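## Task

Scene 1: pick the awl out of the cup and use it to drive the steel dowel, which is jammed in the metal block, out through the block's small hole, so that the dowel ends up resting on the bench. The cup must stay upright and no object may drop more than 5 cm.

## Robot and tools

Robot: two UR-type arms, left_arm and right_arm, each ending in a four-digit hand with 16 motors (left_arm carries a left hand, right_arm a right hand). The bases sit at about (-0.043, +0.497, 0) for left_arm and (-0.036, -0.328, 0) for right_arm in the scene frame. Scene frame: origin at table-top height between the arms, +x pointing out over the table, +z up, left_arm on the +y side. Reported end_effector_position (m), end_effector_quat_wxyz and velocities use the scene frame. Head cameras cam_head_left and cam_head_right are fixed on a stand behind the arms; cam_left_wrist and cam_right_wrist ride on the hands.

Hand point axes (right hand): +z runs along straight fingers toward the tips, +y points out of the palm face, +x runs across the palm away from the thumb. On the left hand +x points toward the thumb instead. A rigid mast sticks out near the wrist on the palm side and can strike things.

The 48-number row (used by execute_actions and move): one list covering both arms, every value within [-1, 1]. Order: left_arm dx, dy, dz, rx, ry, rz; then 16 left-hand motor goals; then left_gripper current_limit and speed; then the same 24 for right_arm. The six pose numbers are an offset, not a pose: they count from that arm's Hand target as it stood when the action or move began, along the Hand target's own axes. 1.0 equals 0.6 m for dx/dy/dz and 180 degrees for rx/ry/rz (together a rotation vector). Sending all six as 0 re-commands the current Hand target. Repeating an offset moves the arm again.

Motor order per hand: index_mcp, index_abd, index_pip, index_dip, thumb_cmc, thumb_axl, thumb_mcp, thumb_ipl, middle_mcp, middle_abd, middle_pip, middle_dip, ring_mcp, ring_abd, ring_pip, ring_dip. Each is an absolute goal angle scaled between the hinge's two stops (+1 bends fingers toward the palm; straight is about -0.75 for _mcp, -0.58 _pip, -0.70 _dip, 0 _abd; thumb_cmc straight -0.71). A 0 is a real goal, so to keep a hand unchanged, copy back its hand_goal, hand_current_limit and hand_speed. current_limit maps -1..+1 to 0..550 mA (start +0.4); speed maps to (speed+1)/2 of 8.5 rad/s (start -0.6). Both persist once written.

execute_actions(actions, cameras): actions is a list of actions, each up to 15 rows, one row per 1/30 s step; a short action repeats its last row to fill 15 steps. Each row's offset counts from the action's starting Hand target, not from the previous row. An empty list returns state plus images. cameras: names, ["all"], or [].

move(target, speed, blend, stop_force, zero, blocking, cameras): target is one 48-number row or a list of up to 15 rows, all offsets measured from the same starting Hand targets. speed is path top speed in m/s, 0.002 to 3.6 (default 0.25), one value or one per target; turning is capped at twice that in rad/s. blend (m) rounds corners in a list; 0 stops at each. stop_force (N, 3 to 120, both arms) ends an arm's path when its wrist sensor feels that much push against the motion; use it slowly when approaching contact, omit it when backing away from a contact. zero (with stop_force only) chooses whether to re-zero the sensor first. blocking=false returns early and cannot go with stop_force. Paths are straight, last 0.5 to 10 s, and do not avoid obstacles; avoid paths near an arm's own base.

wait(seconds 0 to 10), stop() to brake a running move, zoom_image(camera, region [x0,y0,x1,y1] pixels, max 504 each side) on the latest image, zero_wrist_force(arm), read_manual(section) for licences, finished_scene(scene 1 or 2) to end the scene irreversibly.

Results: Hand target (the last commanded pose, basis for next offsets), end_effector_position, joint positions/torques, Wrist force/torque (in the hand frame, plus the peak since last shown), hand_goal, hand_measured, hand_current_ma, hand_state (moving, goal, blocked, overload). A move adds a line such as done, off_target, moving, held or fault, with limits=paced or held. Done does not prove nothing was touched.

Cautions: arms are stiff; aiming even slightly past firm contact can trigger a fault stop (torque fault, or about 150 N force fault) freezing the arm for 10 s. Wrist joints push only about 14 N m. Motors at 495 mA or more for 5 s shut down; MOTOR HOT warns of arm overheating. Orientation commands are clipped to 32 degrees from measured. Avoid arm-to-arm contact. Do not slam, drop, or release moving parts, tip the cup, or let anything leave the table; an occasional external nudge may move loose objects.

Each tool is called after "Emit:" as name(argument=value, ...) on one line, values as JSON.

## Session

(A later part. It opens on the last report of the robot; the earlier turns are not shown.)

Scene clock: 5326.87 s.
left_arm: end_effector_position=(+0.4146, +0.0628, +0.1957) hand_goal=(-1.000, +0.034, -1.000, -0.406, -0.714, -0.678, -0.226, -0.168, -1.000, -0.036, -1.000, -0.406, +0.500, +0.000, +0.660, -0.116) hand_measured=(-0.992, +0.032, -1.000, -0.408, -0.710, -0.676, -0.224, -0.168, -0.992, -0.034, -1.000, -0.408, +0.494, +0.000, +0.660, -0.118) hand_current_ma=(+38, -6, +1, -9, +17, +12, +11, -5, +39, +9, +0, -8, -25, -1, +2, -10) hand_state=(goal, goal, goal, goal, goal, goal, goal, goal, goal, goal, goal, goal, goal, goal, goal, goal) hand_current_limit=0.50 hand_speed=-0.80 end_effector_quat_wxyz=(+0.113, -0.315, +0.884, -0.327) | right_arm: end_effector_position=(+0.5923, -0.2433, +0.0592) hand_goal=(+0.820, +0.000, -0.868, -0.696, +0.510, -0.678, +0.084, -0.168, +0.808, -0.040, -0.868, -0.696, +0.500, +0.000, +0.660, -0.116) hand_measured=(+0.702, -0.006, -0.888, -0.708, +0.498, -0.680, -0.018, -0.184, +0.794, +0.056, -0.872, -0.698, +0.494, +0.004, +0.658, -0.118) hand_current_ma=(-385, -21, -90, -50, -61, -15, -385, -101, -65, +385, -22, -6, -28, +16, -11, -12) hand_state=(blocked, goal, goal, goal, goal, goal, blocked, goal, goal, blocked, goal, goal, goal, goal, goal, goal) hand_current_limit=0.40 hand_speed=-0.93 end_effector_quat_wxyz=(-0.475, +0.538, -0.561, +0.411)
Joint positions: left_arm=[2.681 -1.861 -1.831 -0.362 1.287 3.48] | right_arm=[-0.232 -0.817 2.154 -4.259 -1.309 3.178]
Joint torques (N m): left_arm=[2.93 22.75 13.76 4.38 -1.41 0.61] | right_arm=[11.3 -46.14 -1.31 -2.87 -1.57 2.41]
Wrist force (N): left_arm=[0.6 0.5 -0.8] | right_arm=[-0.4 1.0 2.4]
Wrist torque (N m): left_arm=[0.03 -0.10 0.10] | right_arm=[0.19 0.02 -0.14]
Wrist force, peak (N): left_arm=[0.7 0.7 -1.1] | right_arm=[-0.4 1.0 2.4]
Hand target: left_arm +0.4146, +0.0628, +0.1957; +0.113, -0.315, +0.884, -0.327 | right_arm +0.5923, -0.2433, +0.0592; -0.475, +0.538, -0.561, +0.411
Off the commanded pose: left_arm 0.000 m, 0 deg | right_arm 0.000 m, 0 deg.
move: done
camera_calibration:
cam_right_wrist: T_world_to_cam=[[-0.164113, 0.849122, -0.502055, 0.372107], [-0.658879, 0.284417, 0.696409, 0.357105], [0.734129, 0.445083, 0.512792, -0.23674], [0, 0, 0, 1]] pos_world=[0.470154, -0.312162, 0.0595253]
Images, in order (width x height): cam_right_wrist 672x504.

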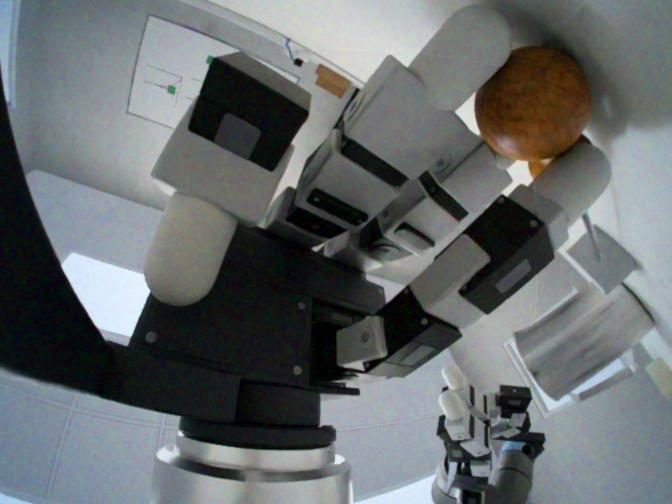

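Emit:
move(target=[0,0,0,0,0,0, -1,0.035,-1,-0.406,-0.714,-0.678,-0.226,-0.168,-1,-0.035,-1,-0.406,0.5,0,0.66,-0.116,0.5,-0.8, 0.1659,-0.0137,-0.0082,0,0,0, 0.84,0,-0.8686,-0.6957,0.511,-0.677,0.105,-0.1676,0.808,-0.06,-0.8686,-0.6957,0.5,0.0,0.66,-0.116,0.4,-0.93], speed=0.04, cameras=["cam_right_wrist","cam_left_wrist","cam_head_left"])

Emit:
zoom_image(camera="cam_right_wrist", region=[560, 180, 672, 290])

Emit:
zoom_image(camera="cam_left_wrist", region=[270, 0, 390, 100])

Scene clock: 5336.70 s.
left_arm: end_effector_position=(+0.4146, +0.0628, +0.1957) hand_goal=(-1.000, +0.034, -1.000, -0.406, -0.714, -0.678, -0.226, -0.168, -1.000, -0.036, -1.000, -0.406, +0.500, +0.000, +0.660, -0.116) hand_measured=(-0.992, +0.032, -1.000, -0.408, -0.710, -0.676, -0.224, -0.168, -0.992, -0.034, -1.000, -0.408, +0.494, +0.000, +0.660, -0.118) hand_current_ma=(+38, -6, +1, -9, +17, +12, +11, -5, +39, +9, +0, -8, -25, -1, +2, -10) hand_state=(goal, goal, goal, goal, goal, goal, goal, goal, goal, goal, goal, goal, goal, goal, goal, goal) hand_current_limit=0.50 hand_speed=-0.80 end_effector_quat_wxyz=(+0.113, -0.315, +0.884, -0.327) | right_arm: end_effector_position=(+0.5925, -0.3435, +0.0591) hand_goal=(+0.840, +0.000, -0.868, -0.696, +0.510, -0.678, +0.104, -0.168, +0.808, -0.060, -0.868, -0.696, +0.500, +0.000, +0.660, -0.116) hand_measured=(+0.702, -0.020, -0.890, -0.708, +0.488, -0.682, -0.016, -0.184, +0.794, +0.038, -0.872, -0.698, +0.494, +0.004, +0.658, -0.118) hand_current_ma=(-385, -77, -105, -59, -107, -24, -385, -102, -66, +385, -22, -6, -28, +15, -11, -12) hand_state=(blocked, goal, blocked, goal, blocked, goal, blocked, goal, goal, blocked, goal, goal, goal, goal, goal, goal) hand_current_limit=0.40 hand_speed=-0.93 end_effector_quat_wxyz=(-0.475, +0.539, -0.561, +0.411) end_effector_velocity=(+0.000, +0.002, +0.000) end_effector_angular_velocity=(-0.002, -0.001, -0.001)
Joint positions: left_arm=[2.681 -1.861 -1.831 -0.362 1.287 3.48] | right_arm=[-0.466 -0.818 2.154 -4.237 -1.08 3.12]
Joint velocities: left_arm=[within noise] | right_arm=[0.007 0 0 -0.002 -0.008 0]
Joint torques (N m): left_arm=[3.79 24.37 12.82 4.37 -1.53 0.61] | right_arm=[12.04 -33.23 -6.29 -3.14 -2.07 0.98]
Wrist force (N): left_arm=[0.8 0.5 -1.0] | right_arm=[-0.6 0.6 2.5]
Wrist torque (N m): left_arm=[0.05 -0.13 0.11] | right_arm=[0.17 0.05 -0.14]
Wrist force, peak (N): left_arm=[1.0 0.5 -1.0] | right_arm=[-2.5 0.9 2.1]
Hand target: left_arm +0.4146, +0.0628, +0.1957; +0.113, -0.315, +0.884, -0.327 | right_arm +0.5924, -0.3433, +0.0591; -0.475, +0.538, -0.561, +0.411
Off the commanded pose: left_arm 0.000 m, 0 deg | right_arm 0.000 m, 0 deg.
move: done
camera_calibration:
cam_left_wrist: T_world_to_cam=[[0.906633, 0.140122, 0.397972, -0.50192], [-0.381266, -0.131886, 0.915009, -0.0735934], [0.1807, -0.981311, -0.0661483, 0.122449], [0, 0, 0, 1]] pos_world=[0.404872, 0.180785, 0.275189]
cam_right_wrist: T_world_to_cam=[[-0.164213, 0.849062, -0.502124, 0.457231], [-0.658849, 0.284435, 0.69643, 0.385661], [0.734134, 0.445186, 0.512695, -0.192171], [0, 0, 0, 1]] pos_world=[0.470255, -0.412361, 0.0595255]
Images, in order (width x height): cam_head_left 504x504, cam_left_wrist 672x504, cam_right_wrist 672x504.

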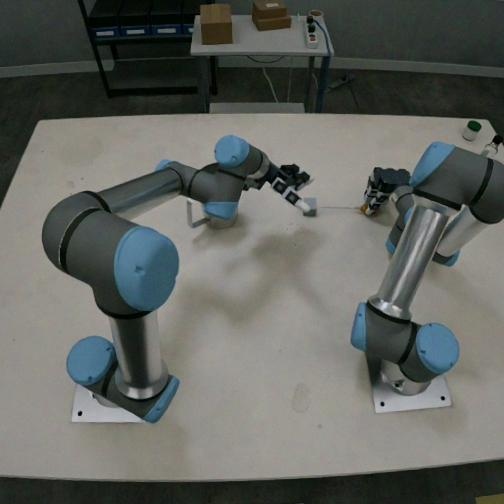

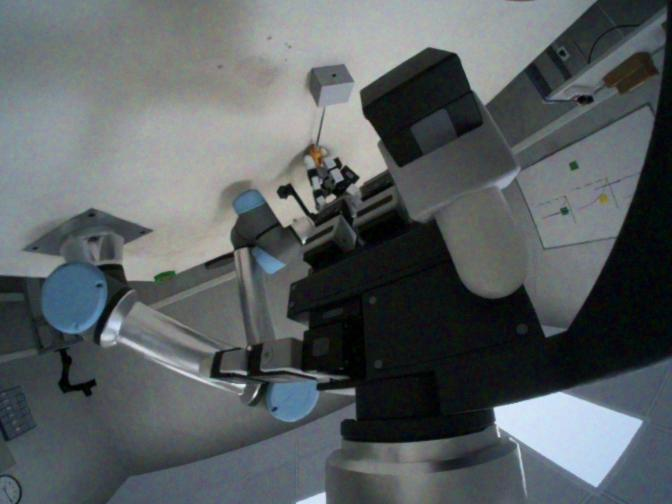

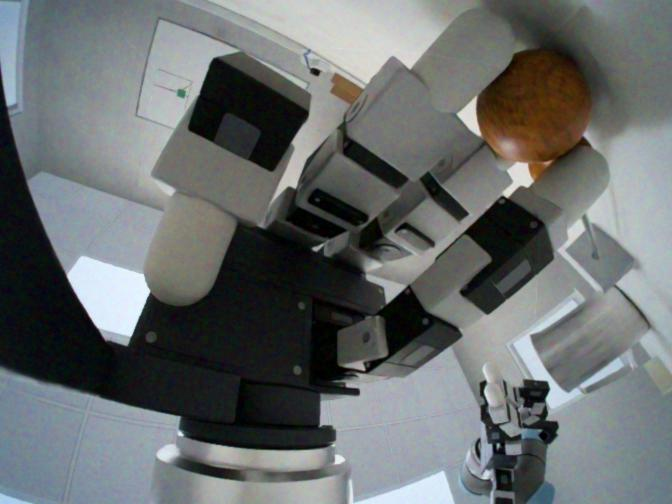

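Scaled by 4.500 from the camera's 672x504 image, which has a finer 960x720 frame.

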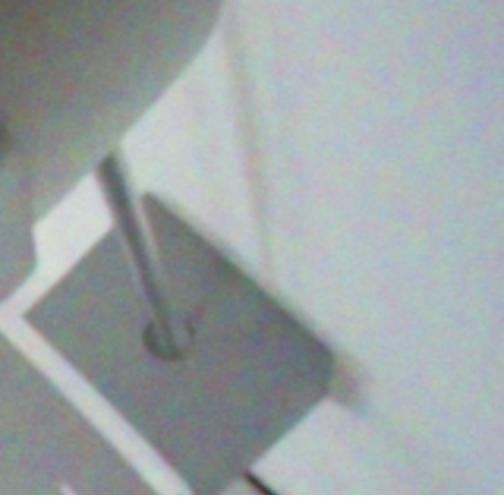

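Scaled by 4.200 from the camera's 672x504 image, which has a finer 960x720 frame.

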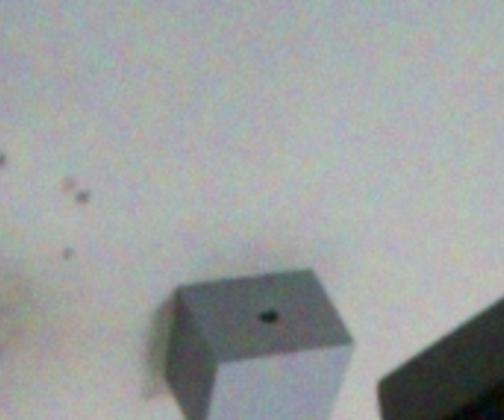

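Emit:
move(target=[-0.0777,-0.3018,0.0283,-0.2164,0.0748,0.2084, -0.754,0.083,-0.576,-0.696,-0.714,-0.678,-0.226,-0.168,-0.754,-0.083,-0.576,-0.696,0.5,0,0.66,-0.116,0.6,-0.8, 0,0,0,0,0,0, 0.84,0,-0.8686,-0.6957,0.511,-0.677,0.105,-0.1676,0.808,-0.06,-0.8686,-0.6957,0.5,0.0,0.66,-0.116,0.4,-0.93], speed=0.12, cameras=["cam_left_wrist","cam_head_left","cam_head_right"])

Emit:
zoom_image(camera="cam_left_wrist", region=[250, 20, 400, 170])

Scene clock: 5375.37 s.
left_arm: end_effector_position=(+0.5440, -0.0218, +0.2997) hand_goal=(-0.754, +0.082, -0.576, -0.696, -0.714, -0.678, -0.226, -0.168, -0.754, -0.084, -0.576, -0.696, +0.500, +0.000, +0.660, -0.116) hand_measured=(-0.750, +0.078, -0.578, -0.694, -0.710, -0.676, -0.224, -0.168, -0.748, -0.082, -0.578, -0.694, +0.494, +0.000, +0.660, -0.118) hand_current_ma=(+20, -14, -5, +11, +12, +12, +11, -5, +21, +10, -4, +9, -25, -1, +2, -10) hand_state=(goal, goal, goal, goal, goal, goal, goal, goal, goal, goal, goal, goal, goal, goal, goal, goal) hand_current_limit=0.60 hand_speed=-0.80 end_effector_quat_wxyz=(+0.027, +0.006, +0.999, -0.022) | right_arm: end_effector_position=(+0.5924, -0.3433, +0.0591) hand_goal=(+0.840, +0.000, -0.868, -0.696, +0.510, -0.678, +0.104, -0.168, +0.808, -0.060, -0.868, -0.696, +0.500, +0.000, +0.660, -0.116) hand_measured=(+0.702, -0.020, -0.890, -0.708, +0.488, -0.682, -0.016, -0.184, +0.794, +0.038, -0.872, -0.698, +0.494, +0.004, +0.658, -0.118) hand_current_ma=(-385, -77, -105, -59, -107, -24, -385, -102, -66, +385, -22, -6, -28, +15, -11, -12) hand_state=(blocked, goal, blocked, goal, blocked, goal, blocked, goal, goal, blocked, goal, goal, goal, goal, goal, goal) hand_current_limit=0.40 hand_speed=-0.93 end_effector_quat_wxyz=(-0.475, +0.538, -0.561, +0.411)
Joint positions: left_arm=[2.508 -2.663 -0.035 -1.945 1.567 4.101] | right_arm=[-0.466 -0.818 2.155 -4.237 -1.081 3.12]
Joint torques (N m): left_arm=[8.16 49.34 16.73 3.05 -1.52 -0.66] | right_arm=[10.51 -47.94 0.4 -3.38 -1.98 2.59]
Wrist force (N): left_arm=[0.1 0.2 -0.2] | right_arm=[-0.4 0.4 2.2]
Wrist torque (N m): left_arm=[0.06 -0.02 0.06] | right_arm=[0.15 0.03 -0.15]
Wrist force, peak (N): left_arm=[0.7 1.2 -1.1] | right_arm=[-0.8 0.9 2.6]
Hand target: left_arm +0.5450, -0.0227, +0.3002; +0.000, +0.000, +1.000, -0.001 | right_arm +0.5924, -0.3433, +0.0591; -0.475, +0.538, -0.561, +0.411
Off the commanded pose: left_arm 0.002 m, 4 deg | right_arm 0.000 m, 0 deg.
elbow stopped short (left arm): the move would have taken joint 3 (elbow) straighter than the controller allows.
move: off_target (left_arm)
camera_calibration:
cam_left_wrist: T_world_to_cam=[[0.779725, -0.621601, 0.0751077, -0.499513], [-0.433281, -0.449083, 0.781404, -0.0691051], [-0.451992, -0.641823, -0.619489, 0.540304], [0, 0, 0, 1]] pos_world=[0.603754, 0.00524811, 0.426228]
Images, in order (width x height): cam_head_left 504x504, cam_head_right 504x504, cam_left_wrist 672x504.

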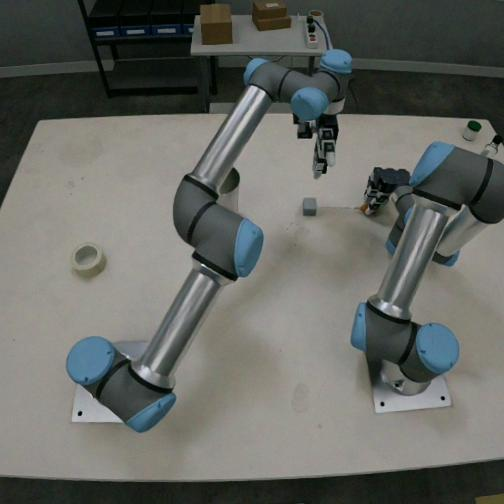

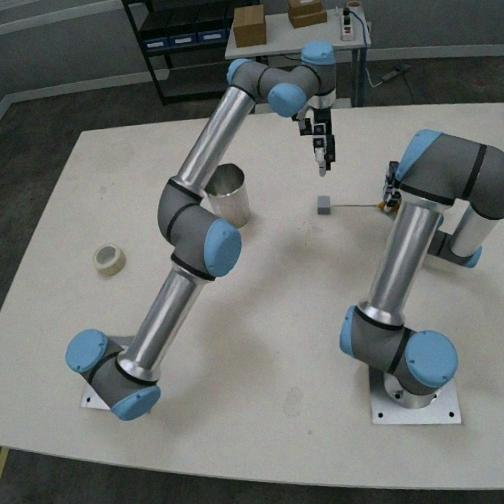

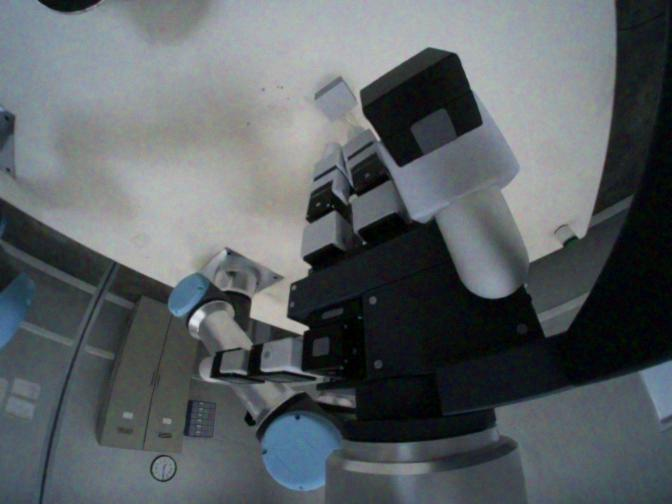

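Scaled by 3.360 from the camera's 672x504 image, which has a finer 960x720 frame.

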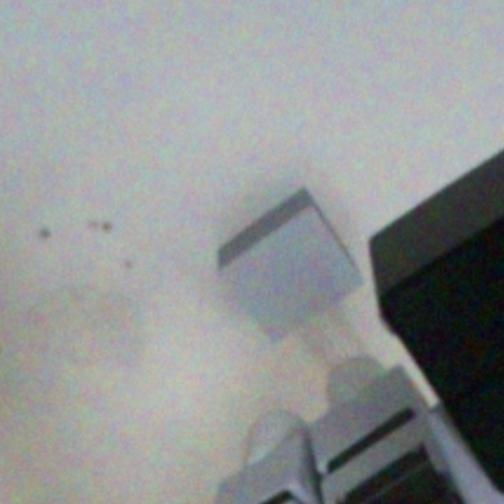

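Emit:
move(target=[-0.0167,-0.0105,0.192,0,0,0, -0.754,0.083,-0.576,-0.696,-0.714,-0.678,-0.226,-0.168,-0.754,-0.083,-0.576,-0.696,0.5,0,0.66,-0.116,0.6,-0.8, 0,0,0,0,0,0, 0.84,0,-0.8686,-0.6957,0.511,-0.677,0.105,-0.1676,0.808,-0.06,-0.8686,-0.6957,0.5,0.0,0.66,-0.116,0.4,-0.93], speed=0.05, cameras=["cam_left_wrist","cam_head_right"])

Emit:
zoom_image(camera="cam_left_wrist", region=[250, 60, 400, 210])

Scene clock: 5397.93 s.
left_arm: end_effector_position=(+0.5552, -0.0292, +0.1847) hand_goal=(-0.754, +0.082, -0.576, -0.696, -0.714, -0.678, -0.226, -0.168, -0.754, -0.084, -0.576, -0.696, +0.500, +0.000, +0.660, -0.116) hand_measured=(-0.750, +0.078, -0.578, -0.694, -0.712, -0.676, -0.224, -0.168, -0.748, -0.082, -0.578, -0.694, +0.494, +0.000, +0.660, -0.118) hand_current_ma=(+20, -14, -5, +11, +10, +12, +11, -5, +21, +10, -4, +9, -25, -1, +2, -10) hand_state=(goal, goal, goal, goal, goal, goal, goal, goal, goal, goal, goal, goal, goal, goal, goal, goal) hand_current_limit=0.60 hand_speed=-0.80 end_effector_quat_wxyz=(+0.000, +0.000, +1.000, -0.001) end_effector_velocity=(-0.001, +0.000, +0.003) end_effector_angular_velocity=(+0.000, +0.000, +0.000) | right_arm: end_effector_position=(+0.5924, -0.3433, +0.0591) hand_goal=(+0.840, +0.000, -0.868, -0.696, +0.510, -0.678, +0.104, -0.168, +0.808, -0.060, -0.868, -0.696, +0.500, +0.000, +0.660, -0.116) hand_measured=(+0.702, -0.020, -0.890, -0.708, +0.488, -0.682, -0.016, -0.184, +0.794, +0.038, -0.872, -0.698, +0.494, +0.004, +0.658, -0.118) hand_current_ma=(-385, -77, -105, -59, -107, -24, -385, -102, -66, +385, -22, -6, -28, +15, -11, -12) hand_state=(blocked, goal, blocked, goal, blocked, goal, blocked, goal, goal, blocked, goal, goal, goal, goal, goal, goal) hand_current_limit=0.40 hand_speed=-0.93 end_effector_quat_wxyz=(-0.475, +0.538, -0.561, +0.411)
Joint positions: left_arm=[2.509 -2.635 -0.391 -1.686 1.57 4.088] | right_arm=[-0.466 -0.818 2.155 -4.237 -1.081 3.12]
Joint velocities: left_arm=[0 0.002 0.003 -0.005 0 0] | right_arm=[within noise]
Joint torques (N m): left_arm=[7.6 75.25 28.43 0.79 1.27 -1.38] | right_arm=[11.63 -46.67 1.8 -3.21 -1.52 2.77]
Wrist force (N): left_arm=[0.2 0.0 -0.2] | right_arm=[-0.6 0.6 2.1]
Wrist torque (N m): left_arm=[0.05 -0.04 0.07] | right_arm=[0.18 0.07 -0.16]
Wrist force, peak (N): left_arm=[0.3 0.4 -0.8] | right_arm=[-0.7 0.8 2.6]
Hand target: left_arm +0.5551, -0.0292, +0.1850; +0.000, +0.000, +1.000, -0.001 | right_arm +0.5924, -0.3433, +0.0591; -0.475, +0.538, -0.561, +0.411
Off the commanded pose: left_arm 0.000 m, 0 deg | right_arm 0.000 m, 0 deg.
move: done
camera_calibration:
cam_left_wrist: T_world_to_cam=[[0.789964, -0.613118, 0.0065742, -0.497048], [-0.38483, -0.487425, 0.783788, -0.00621395], [-0.47735, -0.621694, -0.620994, 0.484327], [0, 0, 0, 1]] pos_world=[0.621452, -0.0066745, 0.308902]
Images, in order (width x height): cam_head_right 504x504, cam_left_wrist 672x504.

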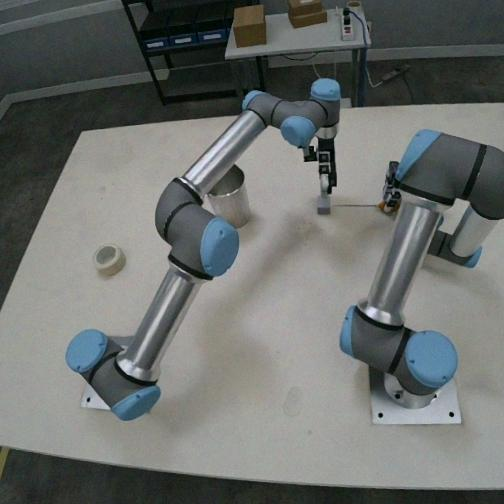

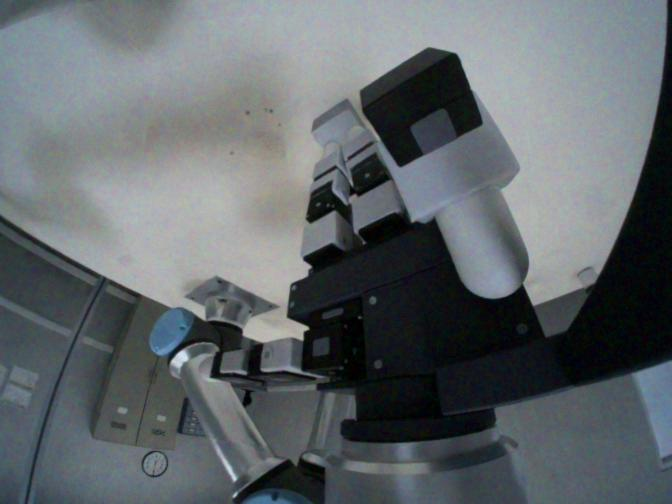

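Scaled by 3.360 from the camera's 672x504 image, which has a finer 960x720 frame.

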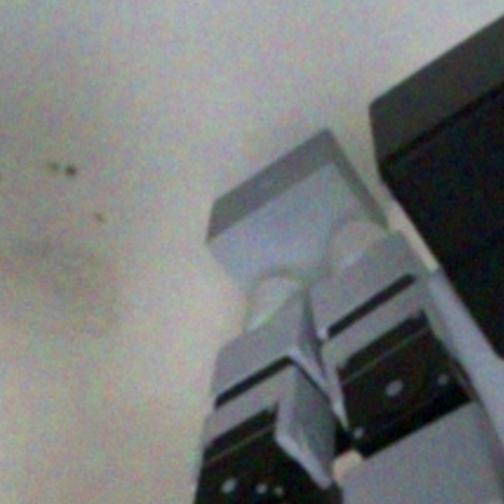

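Emit:
move(target=[0,0,0.0533,0,0,0, -0.754,0.083,-0.576,-0.696,-0.714,-0.678,-0.226,-0.168,-0.754,-0.083,-0.576,-0.696,0.5,0,0.66,-0.116,0.7,-0.8, 0,0,0,0,0,0, 0.84,0,-0.8686,-0.6957,0.511,-0.677,0.105,-0.1676,0.808,-0.06,-0.8686,-0.6957,0.5,0.0,0.66,-0.116,0.4,-0.93], speed=0.012, stop_force=10, cameras=["cam_left_wrist"])

Emit:
zoom_image(camera="cam_left_wrist", region=[250, 60, 400, 210])

Scene clock: 5413.67 s.
left_arm: end_effector_position=(+0.5552, -0.0293, +0.1611) hand_goal=(-0.754, +0.082, -0.576, -0.696, -0.714, -0.678, -0.226, -0.168, -0.754, -0.084, -0.576, -0.696, +0.500, +0.000, +0.660, -0.116) hand_measured=(-0.750, +0.078, -0.576, -0.694, -0.712, -0.676, -0.224, -0.168, -0.750, -0.082, -0.576, -0.694, +0.494, +0.000, +0.660, -0.118) hand_current_ma=(+20, -15, -3, +11, +10, +12, +11, -5, +21, +5, -2, +9, -25, -1, +2, -10) hand_state=(goal, goal, goal, goal, goal, goal, goal, goal, goal, goal, goal, goal, goal, goal, goal, goal) hand_current_limit=0.70 hand_speed=-0.80 end_effector_quat_wxyz=(+0.000, +0.000, +1.000, -0.001) | right_arm: end_effector_position=(+0.5924, -0.3433, +0.0591) hand_goal=(+0.840, +0.000, -0.868, -0.696, +0.510, -0.678, +0.104, -0.168, +0.808, -0.060, -0.868, -0.696, +0.500, +0.000, +0.660, -0.116) hand_measured=(+0.702, -0.020, -0.890, -0.708, +0.488, -0.682, -0.016, -0.184, +0.794, +0.038, -0.872, -0.698, +0.494, +0.004, +0.658, -0.118) hand_current_ma=(-385, -77, -105, -59, -107, -24, -385, -102, -66, +385, -22, -6, -28, +15, -11, -12) hand_state=(blocked, goal, blocked, goal, blocked, goal, blocked, goal, goal, blocked, goal, goal, goal, goal, goal, goal) hand_current_limit=0.40 hand_speed=-0.93 end_effector_quat_wxyz=(-0.475, +0.538, -0.561, +0.411)
Joint positions: left_arm=[2.509 -2.624 -0.472 -1.615 1.57 4.088] | right_arm=[-0.466 -0.818 2.155 -4.237 -1.081 3.12]
Joint torques (N m): left_arm=[-2.06 40.8 25.21 3.21 -0.55 -1.59] | right_arm=[9.88 -46.87 1.67 -3.18 -1.69 2.48]
Wrist force (N): left_arm=[0.2 0.1 -8.9] | right_arm=[-0.4 0.4 2.2]
Wrist torque (N m): left_arm=[0.75 -0.02 0.05] | right_arm=[0.15 0.05 -0.15]
Wrist force, peak (N): left_arm=[0.8 0.2 -16.6] | right_arm=[-0.7 0.9 2.5]
Hand target: left_arm +0.5552, -0.0293, +0.1611; +0.000, +0.000, +1.000, -0.001 (not the last commanded pose) | right_arm +0.5924, -0.3433, +0.0591; -0.475, +0.538, -0.561, +0.411
Off the commanded pose: left_arm 0.008 m, 0 deg | right_arm 0.000 m, 0 deg.
move: contact (left_arm)
camera_calibration:
cam_left_wrist: T_world_to_cam=[[0.789961, -0.613118, 0.00692975, -0.496992], [-0.385066, -0.487272, 0.783766, 0.0123581], [-0.477165, -0.621813, -0.621017, 0.469626], [0, 0, 0, 1]] pos_world=[0.621452, -0.00667422, 0.285404]
Images, in order (width x height): cam_left_wrist 672x504.

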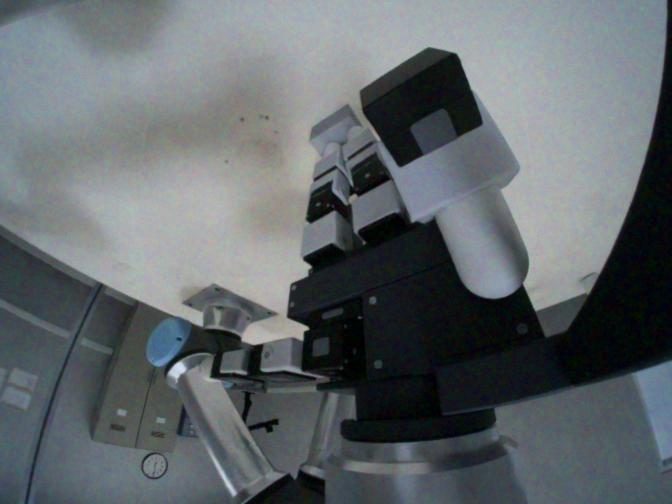

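Scaled by 3.360 from the camera's 672x504 image, which has a finer 960x720 frame.

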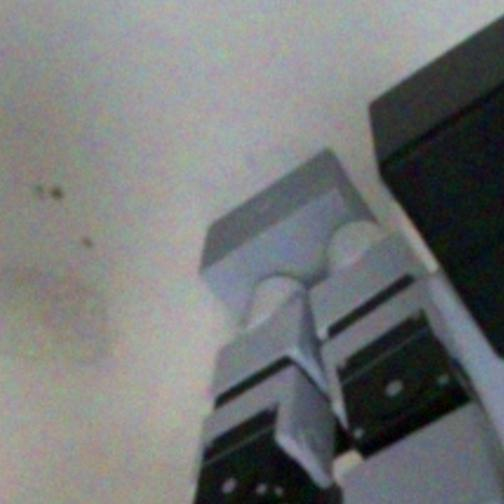

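Emit:
move(target=[0,0,0,0,0,0, -0.754,0.083,-0.576,-0.696,-0.714,-0.678,-0.226,-0.168,-0.754,-0.083,-0.576,-0.696,0.5,0,0.66,-0.116,0.7,-0.8, 0.0995,-0.0082,-0.0049,0,0,0, 0.84,0,-0.8686,-0.6957,0.511,-0.677,0.105,-0.1676,0.808,-0.06,-0.8686,-0.6957,0.5,0.0,0.66,-0.116,0.5,-0.93], speed=0.02, cameras=["cam_left_wrist","cam_right_wrist"])

Emit:
zoom_image(camera="cam_left_wrist", region=[250, 60, 400, 210])

Emit:
zoom_image(camera="cam_right_wrist", region=[560, 180, 672, 290])

Scene clock: 5423.23 s.
left_arm: end_effector_position=(+0.5552, -0.0293, +0.1611) hand_goal=(-0.754, +0.082, -0.576, -0.696, -0.714, -0.678, -0.226, -0.168, -0.754, -0.084, -0.576, -0.696, +0.500, +0.000, +0.660, -0.116) hand_measured=(-0.756, +0.082, -0.578, -0.698, -0.712, -0.676, -0.224, -0.168, -0.756, -0.084, -0.578, -0.698, +0.494, +0.000, +0.660, -0.118) hand_current_ma=(-5, +0, -11, -11, +10, +12, +11, -5, -6, -3, -9, -9, -25, -1, +2, -10) hand_state=(goal, goal, goal, goal, goal, goal, goal, goal, goal, goal, goal, goal, goal, goal, goal, goal) hand_current_limit=0.70 hand_speed=-0.80 end_effector_quat_wxyz=(+0.000, +0.000, +1.000, -0.001) | right_arm: end_effector_position=(+0.5925, -0.4035, +0.0591) hand_goal=(+0.840, +0.000, -0.868, -0.696, +0.510, -0.678, +0.104, -0.168, +0.808, -0.060, -0.868, -0.696, +0.500, +0.000, +0.660, -0.116) hand_measured=(+0.702, -0.056, -0.894, -0.710, +0.466, -0.688, -0.010, -0.186, +0.792, -0.002, -0.874, -0.698, +0.494, +0.004, +0.658, -0.118) hand_current_ma=(-412, -232, -121, -68, -211, -54, -412, -115, -75, +246, -23, -6, -28, +15, -11, -12) hand_state=(blocked, blocked, blocked, goal, blocked, goal, blocked, goal, goal, blocked, goal, goal, goal, goal, goal, goal) hand_current_limit=0.50 hand_speed=-0.93 end_effector_quat_wxyz=(-0.475, +0.538, -0.561, +0.411)
Joint positions: left_arm=[2.509 -2.624 -0.472 -1.615 1.57 4.088] | right_arm=[-0.593 -0.812 2.125 -4.194 -0.957 3.083]
Joint torques (N m): left_arm=[-1.85 64.99 16.53 2.98 -0.42 0.76] | right_arm=[10.02 -35.08 -4.5 -2.93 -1.47 -0.6]
Wrist force (N): left_arm=[0.4 0.1 -0.1] | right_arm=[-1.2 0.7 2.3]
Wrist torque (N m): left_arm=[0.05 -0.06 0.06] | right_arm=[0.19 0.06 -0.06]
Wrist force, peak (N): left_arm=[0.3 -1.0 -9.6] | right_arm=[-6.0 1.0 2.7]
Hand target: left_arm +0.5552, -0.0293, +0.1611; +0.000, +0.000, +1.000, -0.001 | right_arm +0.5925, -0.4033, +0.0591; -0.475, +0.538, -0.561, +0.411
Off the commanded pose: left_arm 0.000 m, 0 deg | right_arm 0.000 m, 0 deg.
move: done
camera_calibration:
cam_left_wrist: T_world_to_cam=[[0.789923, -0.613168, 0.00688053, -0.496954], [-0.385048, -0.487248, 0.78379, 0.0124185], [-0.477243, -0.621783, -0.620987, 0.469603], [0, 0, 0, 1]] pos_world=[0.621452, -0.00667444, 0.285303]
cam_right_wrist: T_world_to_cam=[[-0.164113, 0.849122, -0.502055, 0.508034], [-0.658879, 0.284417, 0.696409, 0.402842], [0.734129, 0.445083, 0.512792, -0.165578], [0, 0, 0, 1]] pos_world=[0.470354, -0.472262, 0.0594253]
Images, in order (width x height): cam_left_wrist 672x504, cam_right_wrist 672x504.

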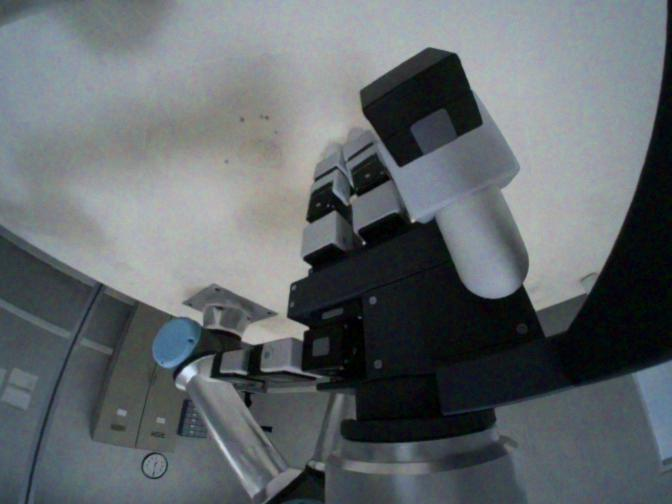

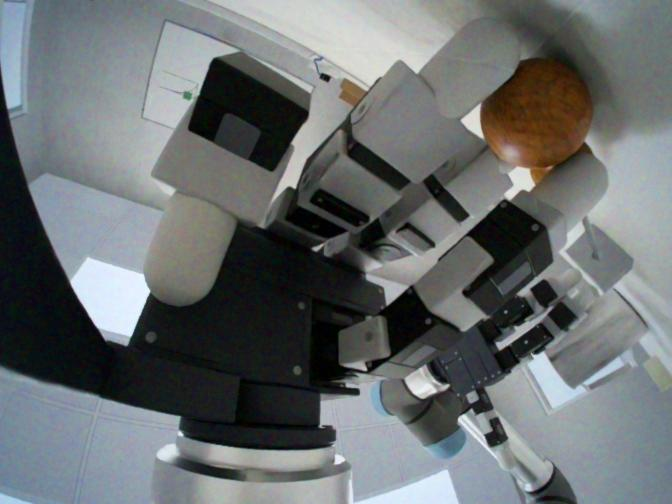

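Scaled by 3.360 from the camera's 672x504 image, which has a finer 960x720 frame.

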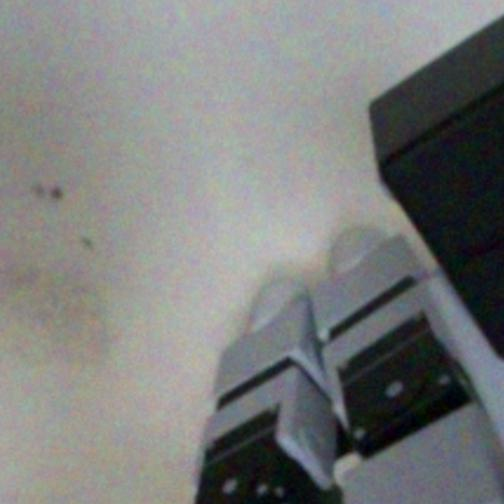

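Scaled by 4.500 from the camera's 672x504 image, which has a finer 960x720 frame.

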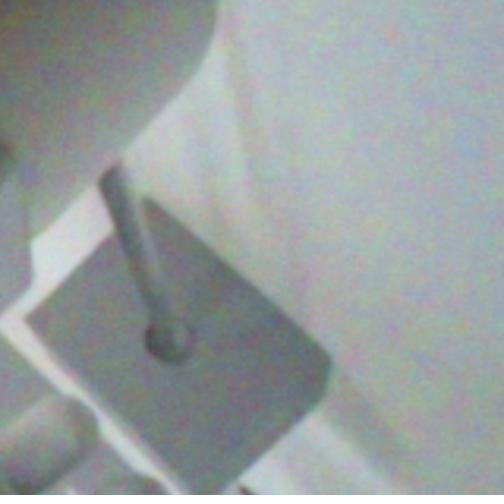

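Emit:
move(target=[0,0.05,-0.1167,0,0,0, -0.754,0.083,-0.576,-0.696,-0.714,-0.678,-0.226,-0.168,-0.754,-0.083,-0.576,-0.696,0.5,0,0.66,-0.116,0.7,-0.8, 0,0,0,0,0,0, 0.84,0,-0.8686,-0.6957,0.511,-0.677,0.105,-0.1676,0.808,-0.06,-0.8686,-0.6957,0.5,0.0,0.66,-0.116,0.5,-0.93], speed=0.1)

Emit:
move(target=[0,0,0,0,0,0, -0.754,0.083,-0.576,-0.696,-0.714,-0.678,-0.226,-0.168,-0.754,-0.083,-0.576,-0.696,0.5,0,0.66,-0.116,0.7,-0.8, -0.2021,0.0377,-0.0878,0,0,0, 0.84,0,-0.8686,-0.6957,0.511,-0.677,0.105,-0.1676,0.808,-0.06,-0.8686,-0.6957,0.5,0.0,0.66,-0.116,0.5,-0.93], speed=0.04, cameras=["cam_left_wrist","cam_right_wrist","cam_head_left","cam_head_right"])

Emit:
zoom_image(camera="cam_right_wrist", region=[560, 180, 672, 290])

Emit:
zoom_image(camera="cam_left_wrist", region=[230, 60, 400, 210])

Scene clock: 5453.50 s.
left_arm: end_effector_position=(+0.5552, +0.0009, +0.2312) hand_goal=(-0.754, +0.082, -0.576, -0.696, -0.714, -0.678, -0.226, -0.168, -0.754, -0.084, -0.576, -0.696, +0.500, +0.000, +0.660, -0.116) hand_measured=(-0.756, +0.082, -0.578, -0.698, -0.712, -0.676, -0.224, -0.168, -0.756, -0.084, -0.578, -0.698, +0.494, +0.000, +0.660, -0.118) hand_current_ma=(-4, +0, -10, -11, +9, +12, +12, -4, -5, -3, -9, -9, -25, -1, +2, -10) hand_state=(goal, goal, goal, goal, goal, goal, goal, goal, goal, goal, goal, goal, goal, goal, goal, goal) hand_current_limit=0.70 hand_speed=-0.80 end_effector_quat_wxyz=(+0.001, +0.000, +1.000, -0.001) | right_arm: end_effector_position=(+0.5925, -0.4033, +0.0591) hand_goal=(+0.840, +0.000, -0.868, -0.696, +0.510, -0.678, +0.104, -0.168, +0.808, -0.060, -0.868, -0.696, +0.500, +0.000, +0.660, -0.116) hand_measured=(+0.702, -0.054, -0.894, -0.710, +0.466, -0.688, -0.010, -0.186, +0.792, +0.000, -0.874, -0.698, +0.494, +0.004, +0.658, -0.118) hand_current_ma=(-413, -226, -121, -68, -210, -54, -413, -115, -75, +248, -23, -6, -28, +15, -11, -12) hand_state=(blocked, blocked, blocked, goal, blocked, goal, blocked, goal, goal, blocked, goal, goal, goal, goal, goal, goal) hand_current_limit=0.50 hand_speed=-0.93 end_effector_quat_wxyz=(-0.475, +0.538, -0.561, +0.411)
Joint positions: left_arm=[2.538 -2.548 -0.437 -1.724 1.57 4.118] | right_arm=[-0.592 -0.812 2.125 -4.195 -0.958 3.083]
Joint torques (N m): left_arm=[-8.04 47.03 13.85 3.64 -1.18 -2.28] | right_arm=[11.45 -48 1.8 -3.19 -1.95 2.48]
Wrist force (N): left_arm=[0.3 0.2 -0.1] | right_arm=[-0.8 0.4 2.1]
Wrist torque (N m): left_arm=[0.06 -0.05 -0.05] | right_arm=[0.17 0.07 -0.12]
Wrist force, peak (N): left_arm=[0.3 0.6 -1.2] | right_arm=[-1.0 0.5 2.3]
Hand target: left_arm +0.5551, +0.0009, +0.2311; +0.000, +0.000, +1.000, -0.001 | right_arm +0.5925, -0.4033, +0.0591; -0.475, +0.538, -0.561, +0.411
Off the commanded pose: left_arm 0.000 m, 0 deg | right_arm 0.000 m, 0 deg.
move: done

Scene clock: 5457.13 s.
left_arm: end_effector_position=(+0.5551, +0.0009, +0.2311) hand_goal=(-0.754, +0.082, -0.576, -0.696, -0.714, -0.678, -0.226, -0.168, -0.754, -0.084, -0.576, -0.696, +0.500, +0.000, +0.660, -0.116) hand_measured=(-0.756, +0.082, -0.578, -0.698, -0.712, -0.676, -0.224, -0.168, -0.756, -0.084, -0.578, -0.698, +0.494, +0.000, +0.660, -0.118) hand_current_ma=(-4, +0, -10, -11, +9, +12, +12, -4, -5, -3, -9, -9, -25, -1, +2, -10) hand_state=(goal, goal, goal, goal, goal, goal, goal, goal, goal, goal, goal, goal, goal, goal, goal, goal) hand_current_limit=0.70 hand_speed=-0.80 end_effector_quat_wxyz=(+0.000, +0.000, +1.000, -0.001) | right_arm: end_effector_position=(+0.5323, -0.2833, +0.0592) hand_goal=(+0.840, +0.000, -0.868, -0.696, +0.510, -0.678, +0.104, -0.168, +0.808, -0.060, -0.868, -0.696, +0.500, +0.000, +0.660, -0.116) hand_measured=(+0.702, -0.006, -0.906, -0.718, +0.464, -0.688, +0.000, -0.186, +0.810, +0.008, -0.864, -0.696, +0.494, +0.004, +0.658, -0.118) hand_current_ma=(-413, -25, -178, -104, -222, -57, -410, -116, +13, +286, +17, +3, -28, +15, -11, -12) hand_state=(blocked, goal, blocked, blocked, blocked, goal, blocked, goal, goal, blocked, goal, goal, goal, goal, goal, goal) hand_current_limit=0.50 hand_speed=-0.93 end_effector_quat_wxyz=(-0.475, +0.538, -0.562, +0.411) end_effector_velocity=(+0.001, -0.002, +0.000) end_effector_angular_velocity=(+0.002, +0.000, +0.001)
Joint positions: left_arm=[2.538 -2.549 -0.438 -1.725 1.57 4.117] | right_arm=[-0.382 -0.85 2.334 -4.394 -1.163 3.142]
Joint velocities: left_arm=[within noise] | right_arm=[-0.006 0 -0.004 0.004 0.007 0]
Joint torques (N m): left_arm=[-7.16 46.28 15.73 0.83 -1.18 -2] | right_arm=[-10.45 -38.23 -11.1 -0.84 2.59 -0.49]
Wrist force (N): left_arm=[0.3 0.2 -0.3] | right_arm=[-1.5 0.9 2.5]
Wrist torque (N m): left_arm=[0.09 -0.06 -0.04] | right_arm=[0.27 0.16 -0.17]
Wrist force, peak (N): left_arm=[0.4 0.1 -0.4] | right_arm=[-1.5 0.9 2.5]
Hand target: left_arm +0.5551, +0.0009, +0.2311; +0.000, +0.000, +1.000, -0.001 | right_arm +0.5324, -0.2834, +0.0592; -0.475, +0.538, -0.561, +0.411
Off the commanded pose: left_arm 0.000 m, 0 deg | right_arm 0.000 m, 0 deg.
move: done
camera_calibration:
cam_left_wrist: T_world_to_cam=[[0.789923, -0.613168, 0.00688053, -0.478901], [-0.385048, -0.487248, 0.78379, -0.0278192], [-0.477243, -0.621783, -0.620987, 0.53174], [0, 0, 0, 1]] pos_world=[0.621352, 0.0234256, 0.355303]
cam_right_wrist: T_world_to_cam=[[-0.163983, 0.849246, -0.501888, 0.396239], [-0.658829, 0.284385, 0.696469, 0.328778], [0.734203, 0.444867, 0.512874, -0.174977], [0, 0, 0, 1]] pos_world=[0.410054, -0.352162, 0.0596249]

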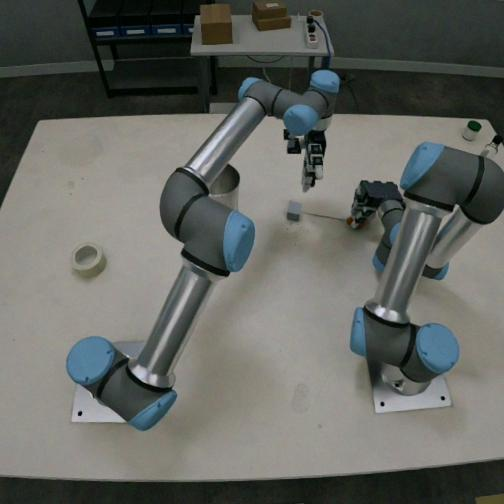

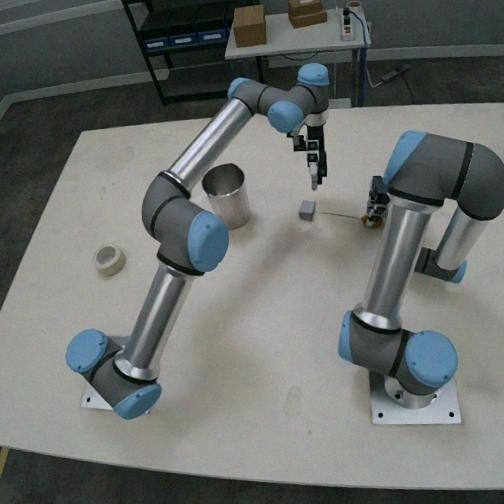

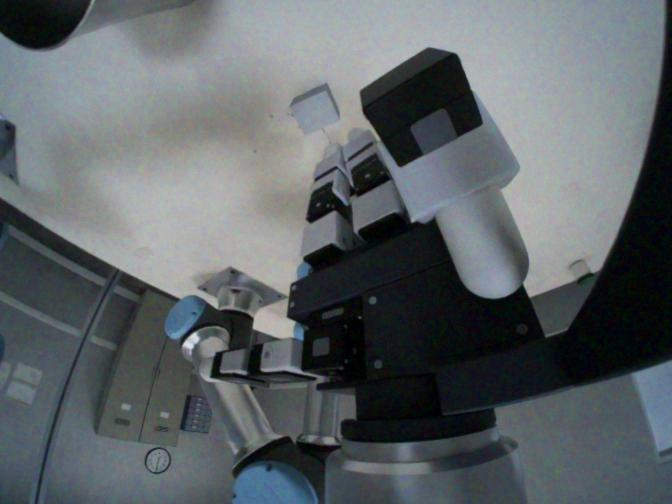

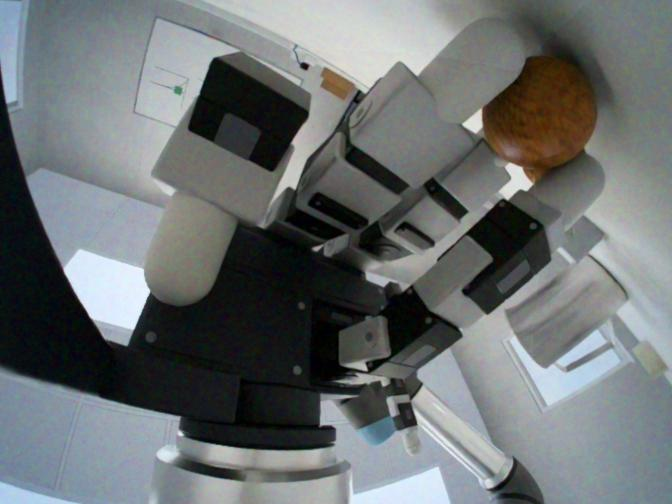

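Scaled by 4.500 from the camera's 672x504 image, which has a finer 960x720 frame.

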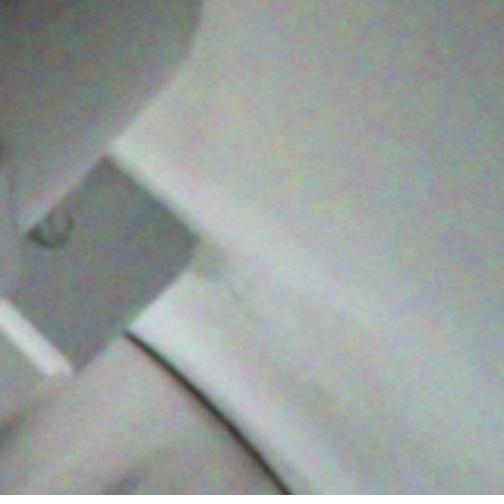

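Scaled by 2.965 from the camera's 672x504 image, which has a finer 960x720 frame.

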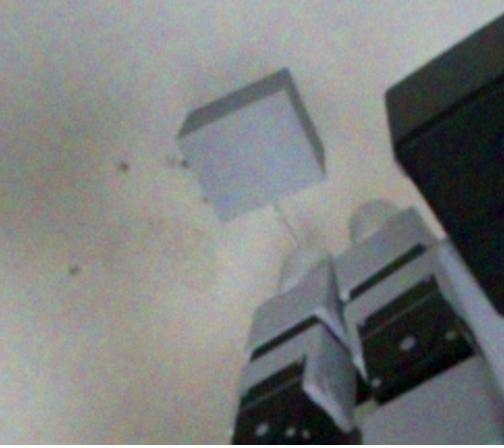

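Emit:
move(target=[[0.0308,0.0462,0.0767,0,0,0, -0.754,0.083,-0.576,-0.696,-0.714,-0.678,-0.226,-0.168,-0.754,-0.083,-0.576,-0.696,0.5,0,0.66,-0.116,0.7,-0.8, 0,0,0,0,0,0, 0.84,0,-0.8686,-0.6957,0.511,-0.677,0.105,-0.1676,0.808,-0.06,-0.8686,-0.6957,0.5,0.0,0.66,-0.116,0.5,-0.93]], speed=0.08)

Emit:
move(target=[0,0,0.0533,0,0,0, -0.754,0.083,-0.576,-0.696,-0.714,-0.678,-0.226,-0.168,-0.754,-0.083,-0.576,-0.696,0.5,0,0.66,-0.116,0.8,-0.8, 0,0,0,0,0,0, 0.84,0,-0.8686,-0.6957,0.511,-0.677,0.105,-0.1676,0.808,-0.06,-0.8686,-0.6957,0.5,0.0,0.66,-0.116,0.5,-0.93], speed=0.01, stop_force=26, cameras=["cam_left_wrist"])

Emit:
zoom_image(camera="cam_left_wrist", region=[230, 60, 400, 210])

Scene clock: 5478.33 s.
left_arm: end_effector_position=(+0.5367, +0.0286, +0.1852) hand_goal=(-0.754, +0.082, -0.576, -0.696, -0.714, -0.678, -0.226, -0.168, -0.754, -0.084, -0.576, -0.696, +0.500, +0.000, +0.660, -0.116) hand_measured=(-0.754, +0.082, -0.578, -0.698, -0.712, -0.676, -0.224, -0.168, -0.754, -0.084, -0.578, -0.698, +0.494, +0.000, +0.660, -0.118) hand_current_ma=(-3, +0, -10, -11, +8, +12, +12, -4, -4, -3, -9, -9, -25, -1, +2, -10) hand_state=(goal, goal, goal, goal, goal, goal, goal, goal, goal, goal, goal, goal, goal, goal, goal, goal) hand_current_limit=0.70 hand_speed=-0.80 end_effector_quat_wxyz=(+0.000, +0.000, +1.000, -0.001) | right_arm: end_effector_position=(+0.5324, -0.2834, +0.0592) hand_goal=(+0.840, +0.000, -0.868, -0.696, +0.510, -0.678, +0.104, -0.168, +0.808, -0.060, -0.868, -0.696, +0.500, +0.000, +0.660, -0.116) hand_measured=(+0.702, -0.006, -0.906, -0.718, +0.464, -0.688, +0.000, -0.186, +0.810, +0.008, -0.864, -0.696, +0.494, +0.004, +0.658, -0.118) hand_current_ma=(-412, -23, -178, -104, -220, -56, -413, -116, +13, +286, +17, +3, -28, +15, -11, -12) hand_state=(blocked, goal, blocked, blocked, blocked, goal, blocked, goal, goal, blocked, goal, goal, goal, goal, goal, goal) hand_current_limit=0.50 hand_speed=-0.93 end_effector_quat_wxyz=(-0.475, +0.538, -0.561, +0.411)
Joint positions: left_arm=[2.553 -2.41 -0.812 -1.488 1.57 4.133] | right_arm=[-0.382 -0.85 2.333 -4.394 -1.162 3.142]
Joint torques (N m): left_arm=[-4.56 42.97 15.43 3.73 -0.88 -1.76] | right_arm=[-10.87 -27.93 -11.06 -0.88 2.47 -2.4]
Wrist force (N): left_arm=[0.1 0.1 -0.1] | right_arm=[-1.8 0.9 2.7]
Wrist torque (N m): left_arm=[0.05 -0.04 -0.07] | right_arm=[0.25 0.18 -0.17]
Wrist force, peak (N): left_arm=[0.0 -0.4 -0.9] | right_arm=[-1.8 1.0 2.8]
Hand target: left_arm +0.5366, +0.0285, +0.1850; +0.000, +0.000, +1.000, -0.001 | right_arm +0.5324, -0.2834, +0.0592; -0.475, +0.538, -0.561, +0.411
Off the commanded pose: left_arm 0.000 m, 0 deg | right_arm 0.000 m, 0 deg.
move: done

Scene clock: 5481.63 s.
left_arm: end_effector_position=(+0.5367, +0.0284, +0.1603) hand_goal=(-0.754, +0.082, -0.576, -0.696, -0.714, -0.678, -0.226, -0.168, -0.754, -0.084, -0.576, -0.696, +0.500, +0.000, +0.660, -0.116) hand_measured=(-0.754, +0.080, -0.578, -0.698, -0.712, -0.676, -0.224, -0.168, -0.754, -0.088, -0.578, -0.698, +0.494, +0.000, +0.660, -0.118) hand_current_ma=(+0, -8, -9, -7, +8, +12, +12, -4, +0, -14, -7, -5, -25, -1, +2, -10) hand_state=(goal, goal, goal, goal, goal, goal, goal, goal, goal, goal, goal, goal, goal, goal, goal, goal) hand_current_limit=0.80 hand_speed=-0.80 end_effector_quat_wxyz=(+0.001, +0.000, +1.000, -0.001) | right_arm: end_effector_position=(+0.5324, -0.2834, +0.0592) hand_goal=(+0.840, +0.000, -0.868, -0.696, +0.510, -0.678, +0.104, -0.168, +0.808, -0.060, -0.868, -0.696, +0.500, +0.000, +0.660, -0.116) hand_measured=(+0.702, -0.006, -0.906, -0.718, +0.464, -0.688, +0.000, -0.186, +0.810, +0.008, -0.864, -0.696, +0.494, +0.004, +0.658, -0.118) hand_current_ma=(-413, -23, -178, -104, -220, -56, -413, -116, +13, +286, +17, +3, -28, +15, -11, -12) hand_state=(blocked, goal, blocked, blocked, blocked, goal, blocked, goal, goal, blocked, goal, goal, goal, goal, goal, goal) hand_current_limit=0.50 hand_speed=-0.93 end_effector_quat_wxyz=(-0.475, +0.538, -0.561, +0.411)
Joint positions: left_arm=[2.553 -2.419 -0.86 -1.431 1.57 4.133] | right_arm=[-0.382 -0.85 2.333 -4.394 -1.162 3.142]
Joint torques (N m): left_arm=[-6.16 46.08 17.24 -0.59 -0.78 -1.92] | right_arm=[-10.12 -28.38 -11.33 -0.99 2.29 -2.28]
Wrist force (N): left_arm=[0.3 0.0 -25.7] | right_arm=[-1.5 1.0 2.5]
Wrist torque (N m): left_arm=[2.10 -0.02 -0.07] | right_arm=[0.27 0.16 -0.15]
Wrist force, peak (N): left_arm=[0.6 0.2 -32.8] | right_arm=[-1.9 0.9 2.9]
Hand target: left_arm +0.5367, +0.0284, +0.1603; +0.001, +0.000, +1.000, -0.001 (not the last commanded pose) | right_arm +0.5324, -0.2834, +0.0592; -0.475, +0.538, -0.561, +0.411
Off the commanded pose: left_arm 0.007 m, 0 deg | right_arm 0.000 m, 0 deg.
move: contact (left_arm)
camera_calibration:
cam_left_wrist: T_world_to_cam=[[0.789888, -0.613208, 0.00729868, -0.447051], [-0.385348, -0.487047, 0.783768, 0.0342122], [-0.477057, -0.621901, -0.621011, 0.496056], [0, 0, 0, 1]] pos_world=[0.602951, 0.0510257, 0.284505]
Images, in order (width x height): cam_left_wrist 672x504.

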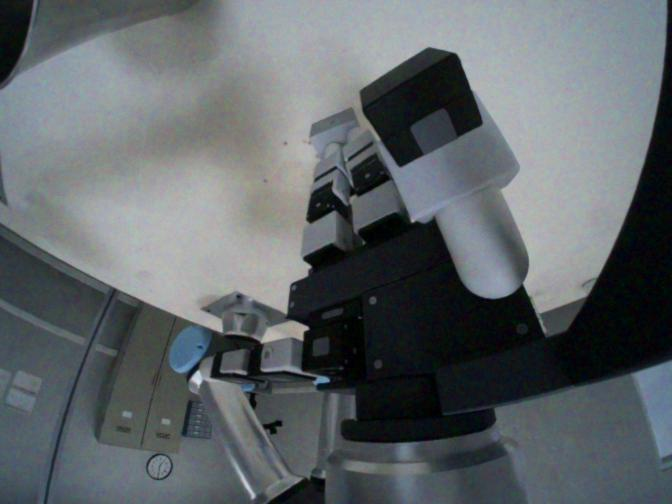

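Scaled by 2.965 from the camera's 672x504 image, which has a finer 960x720 frame.

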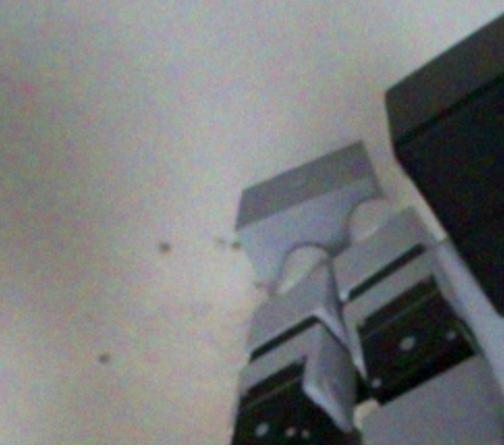

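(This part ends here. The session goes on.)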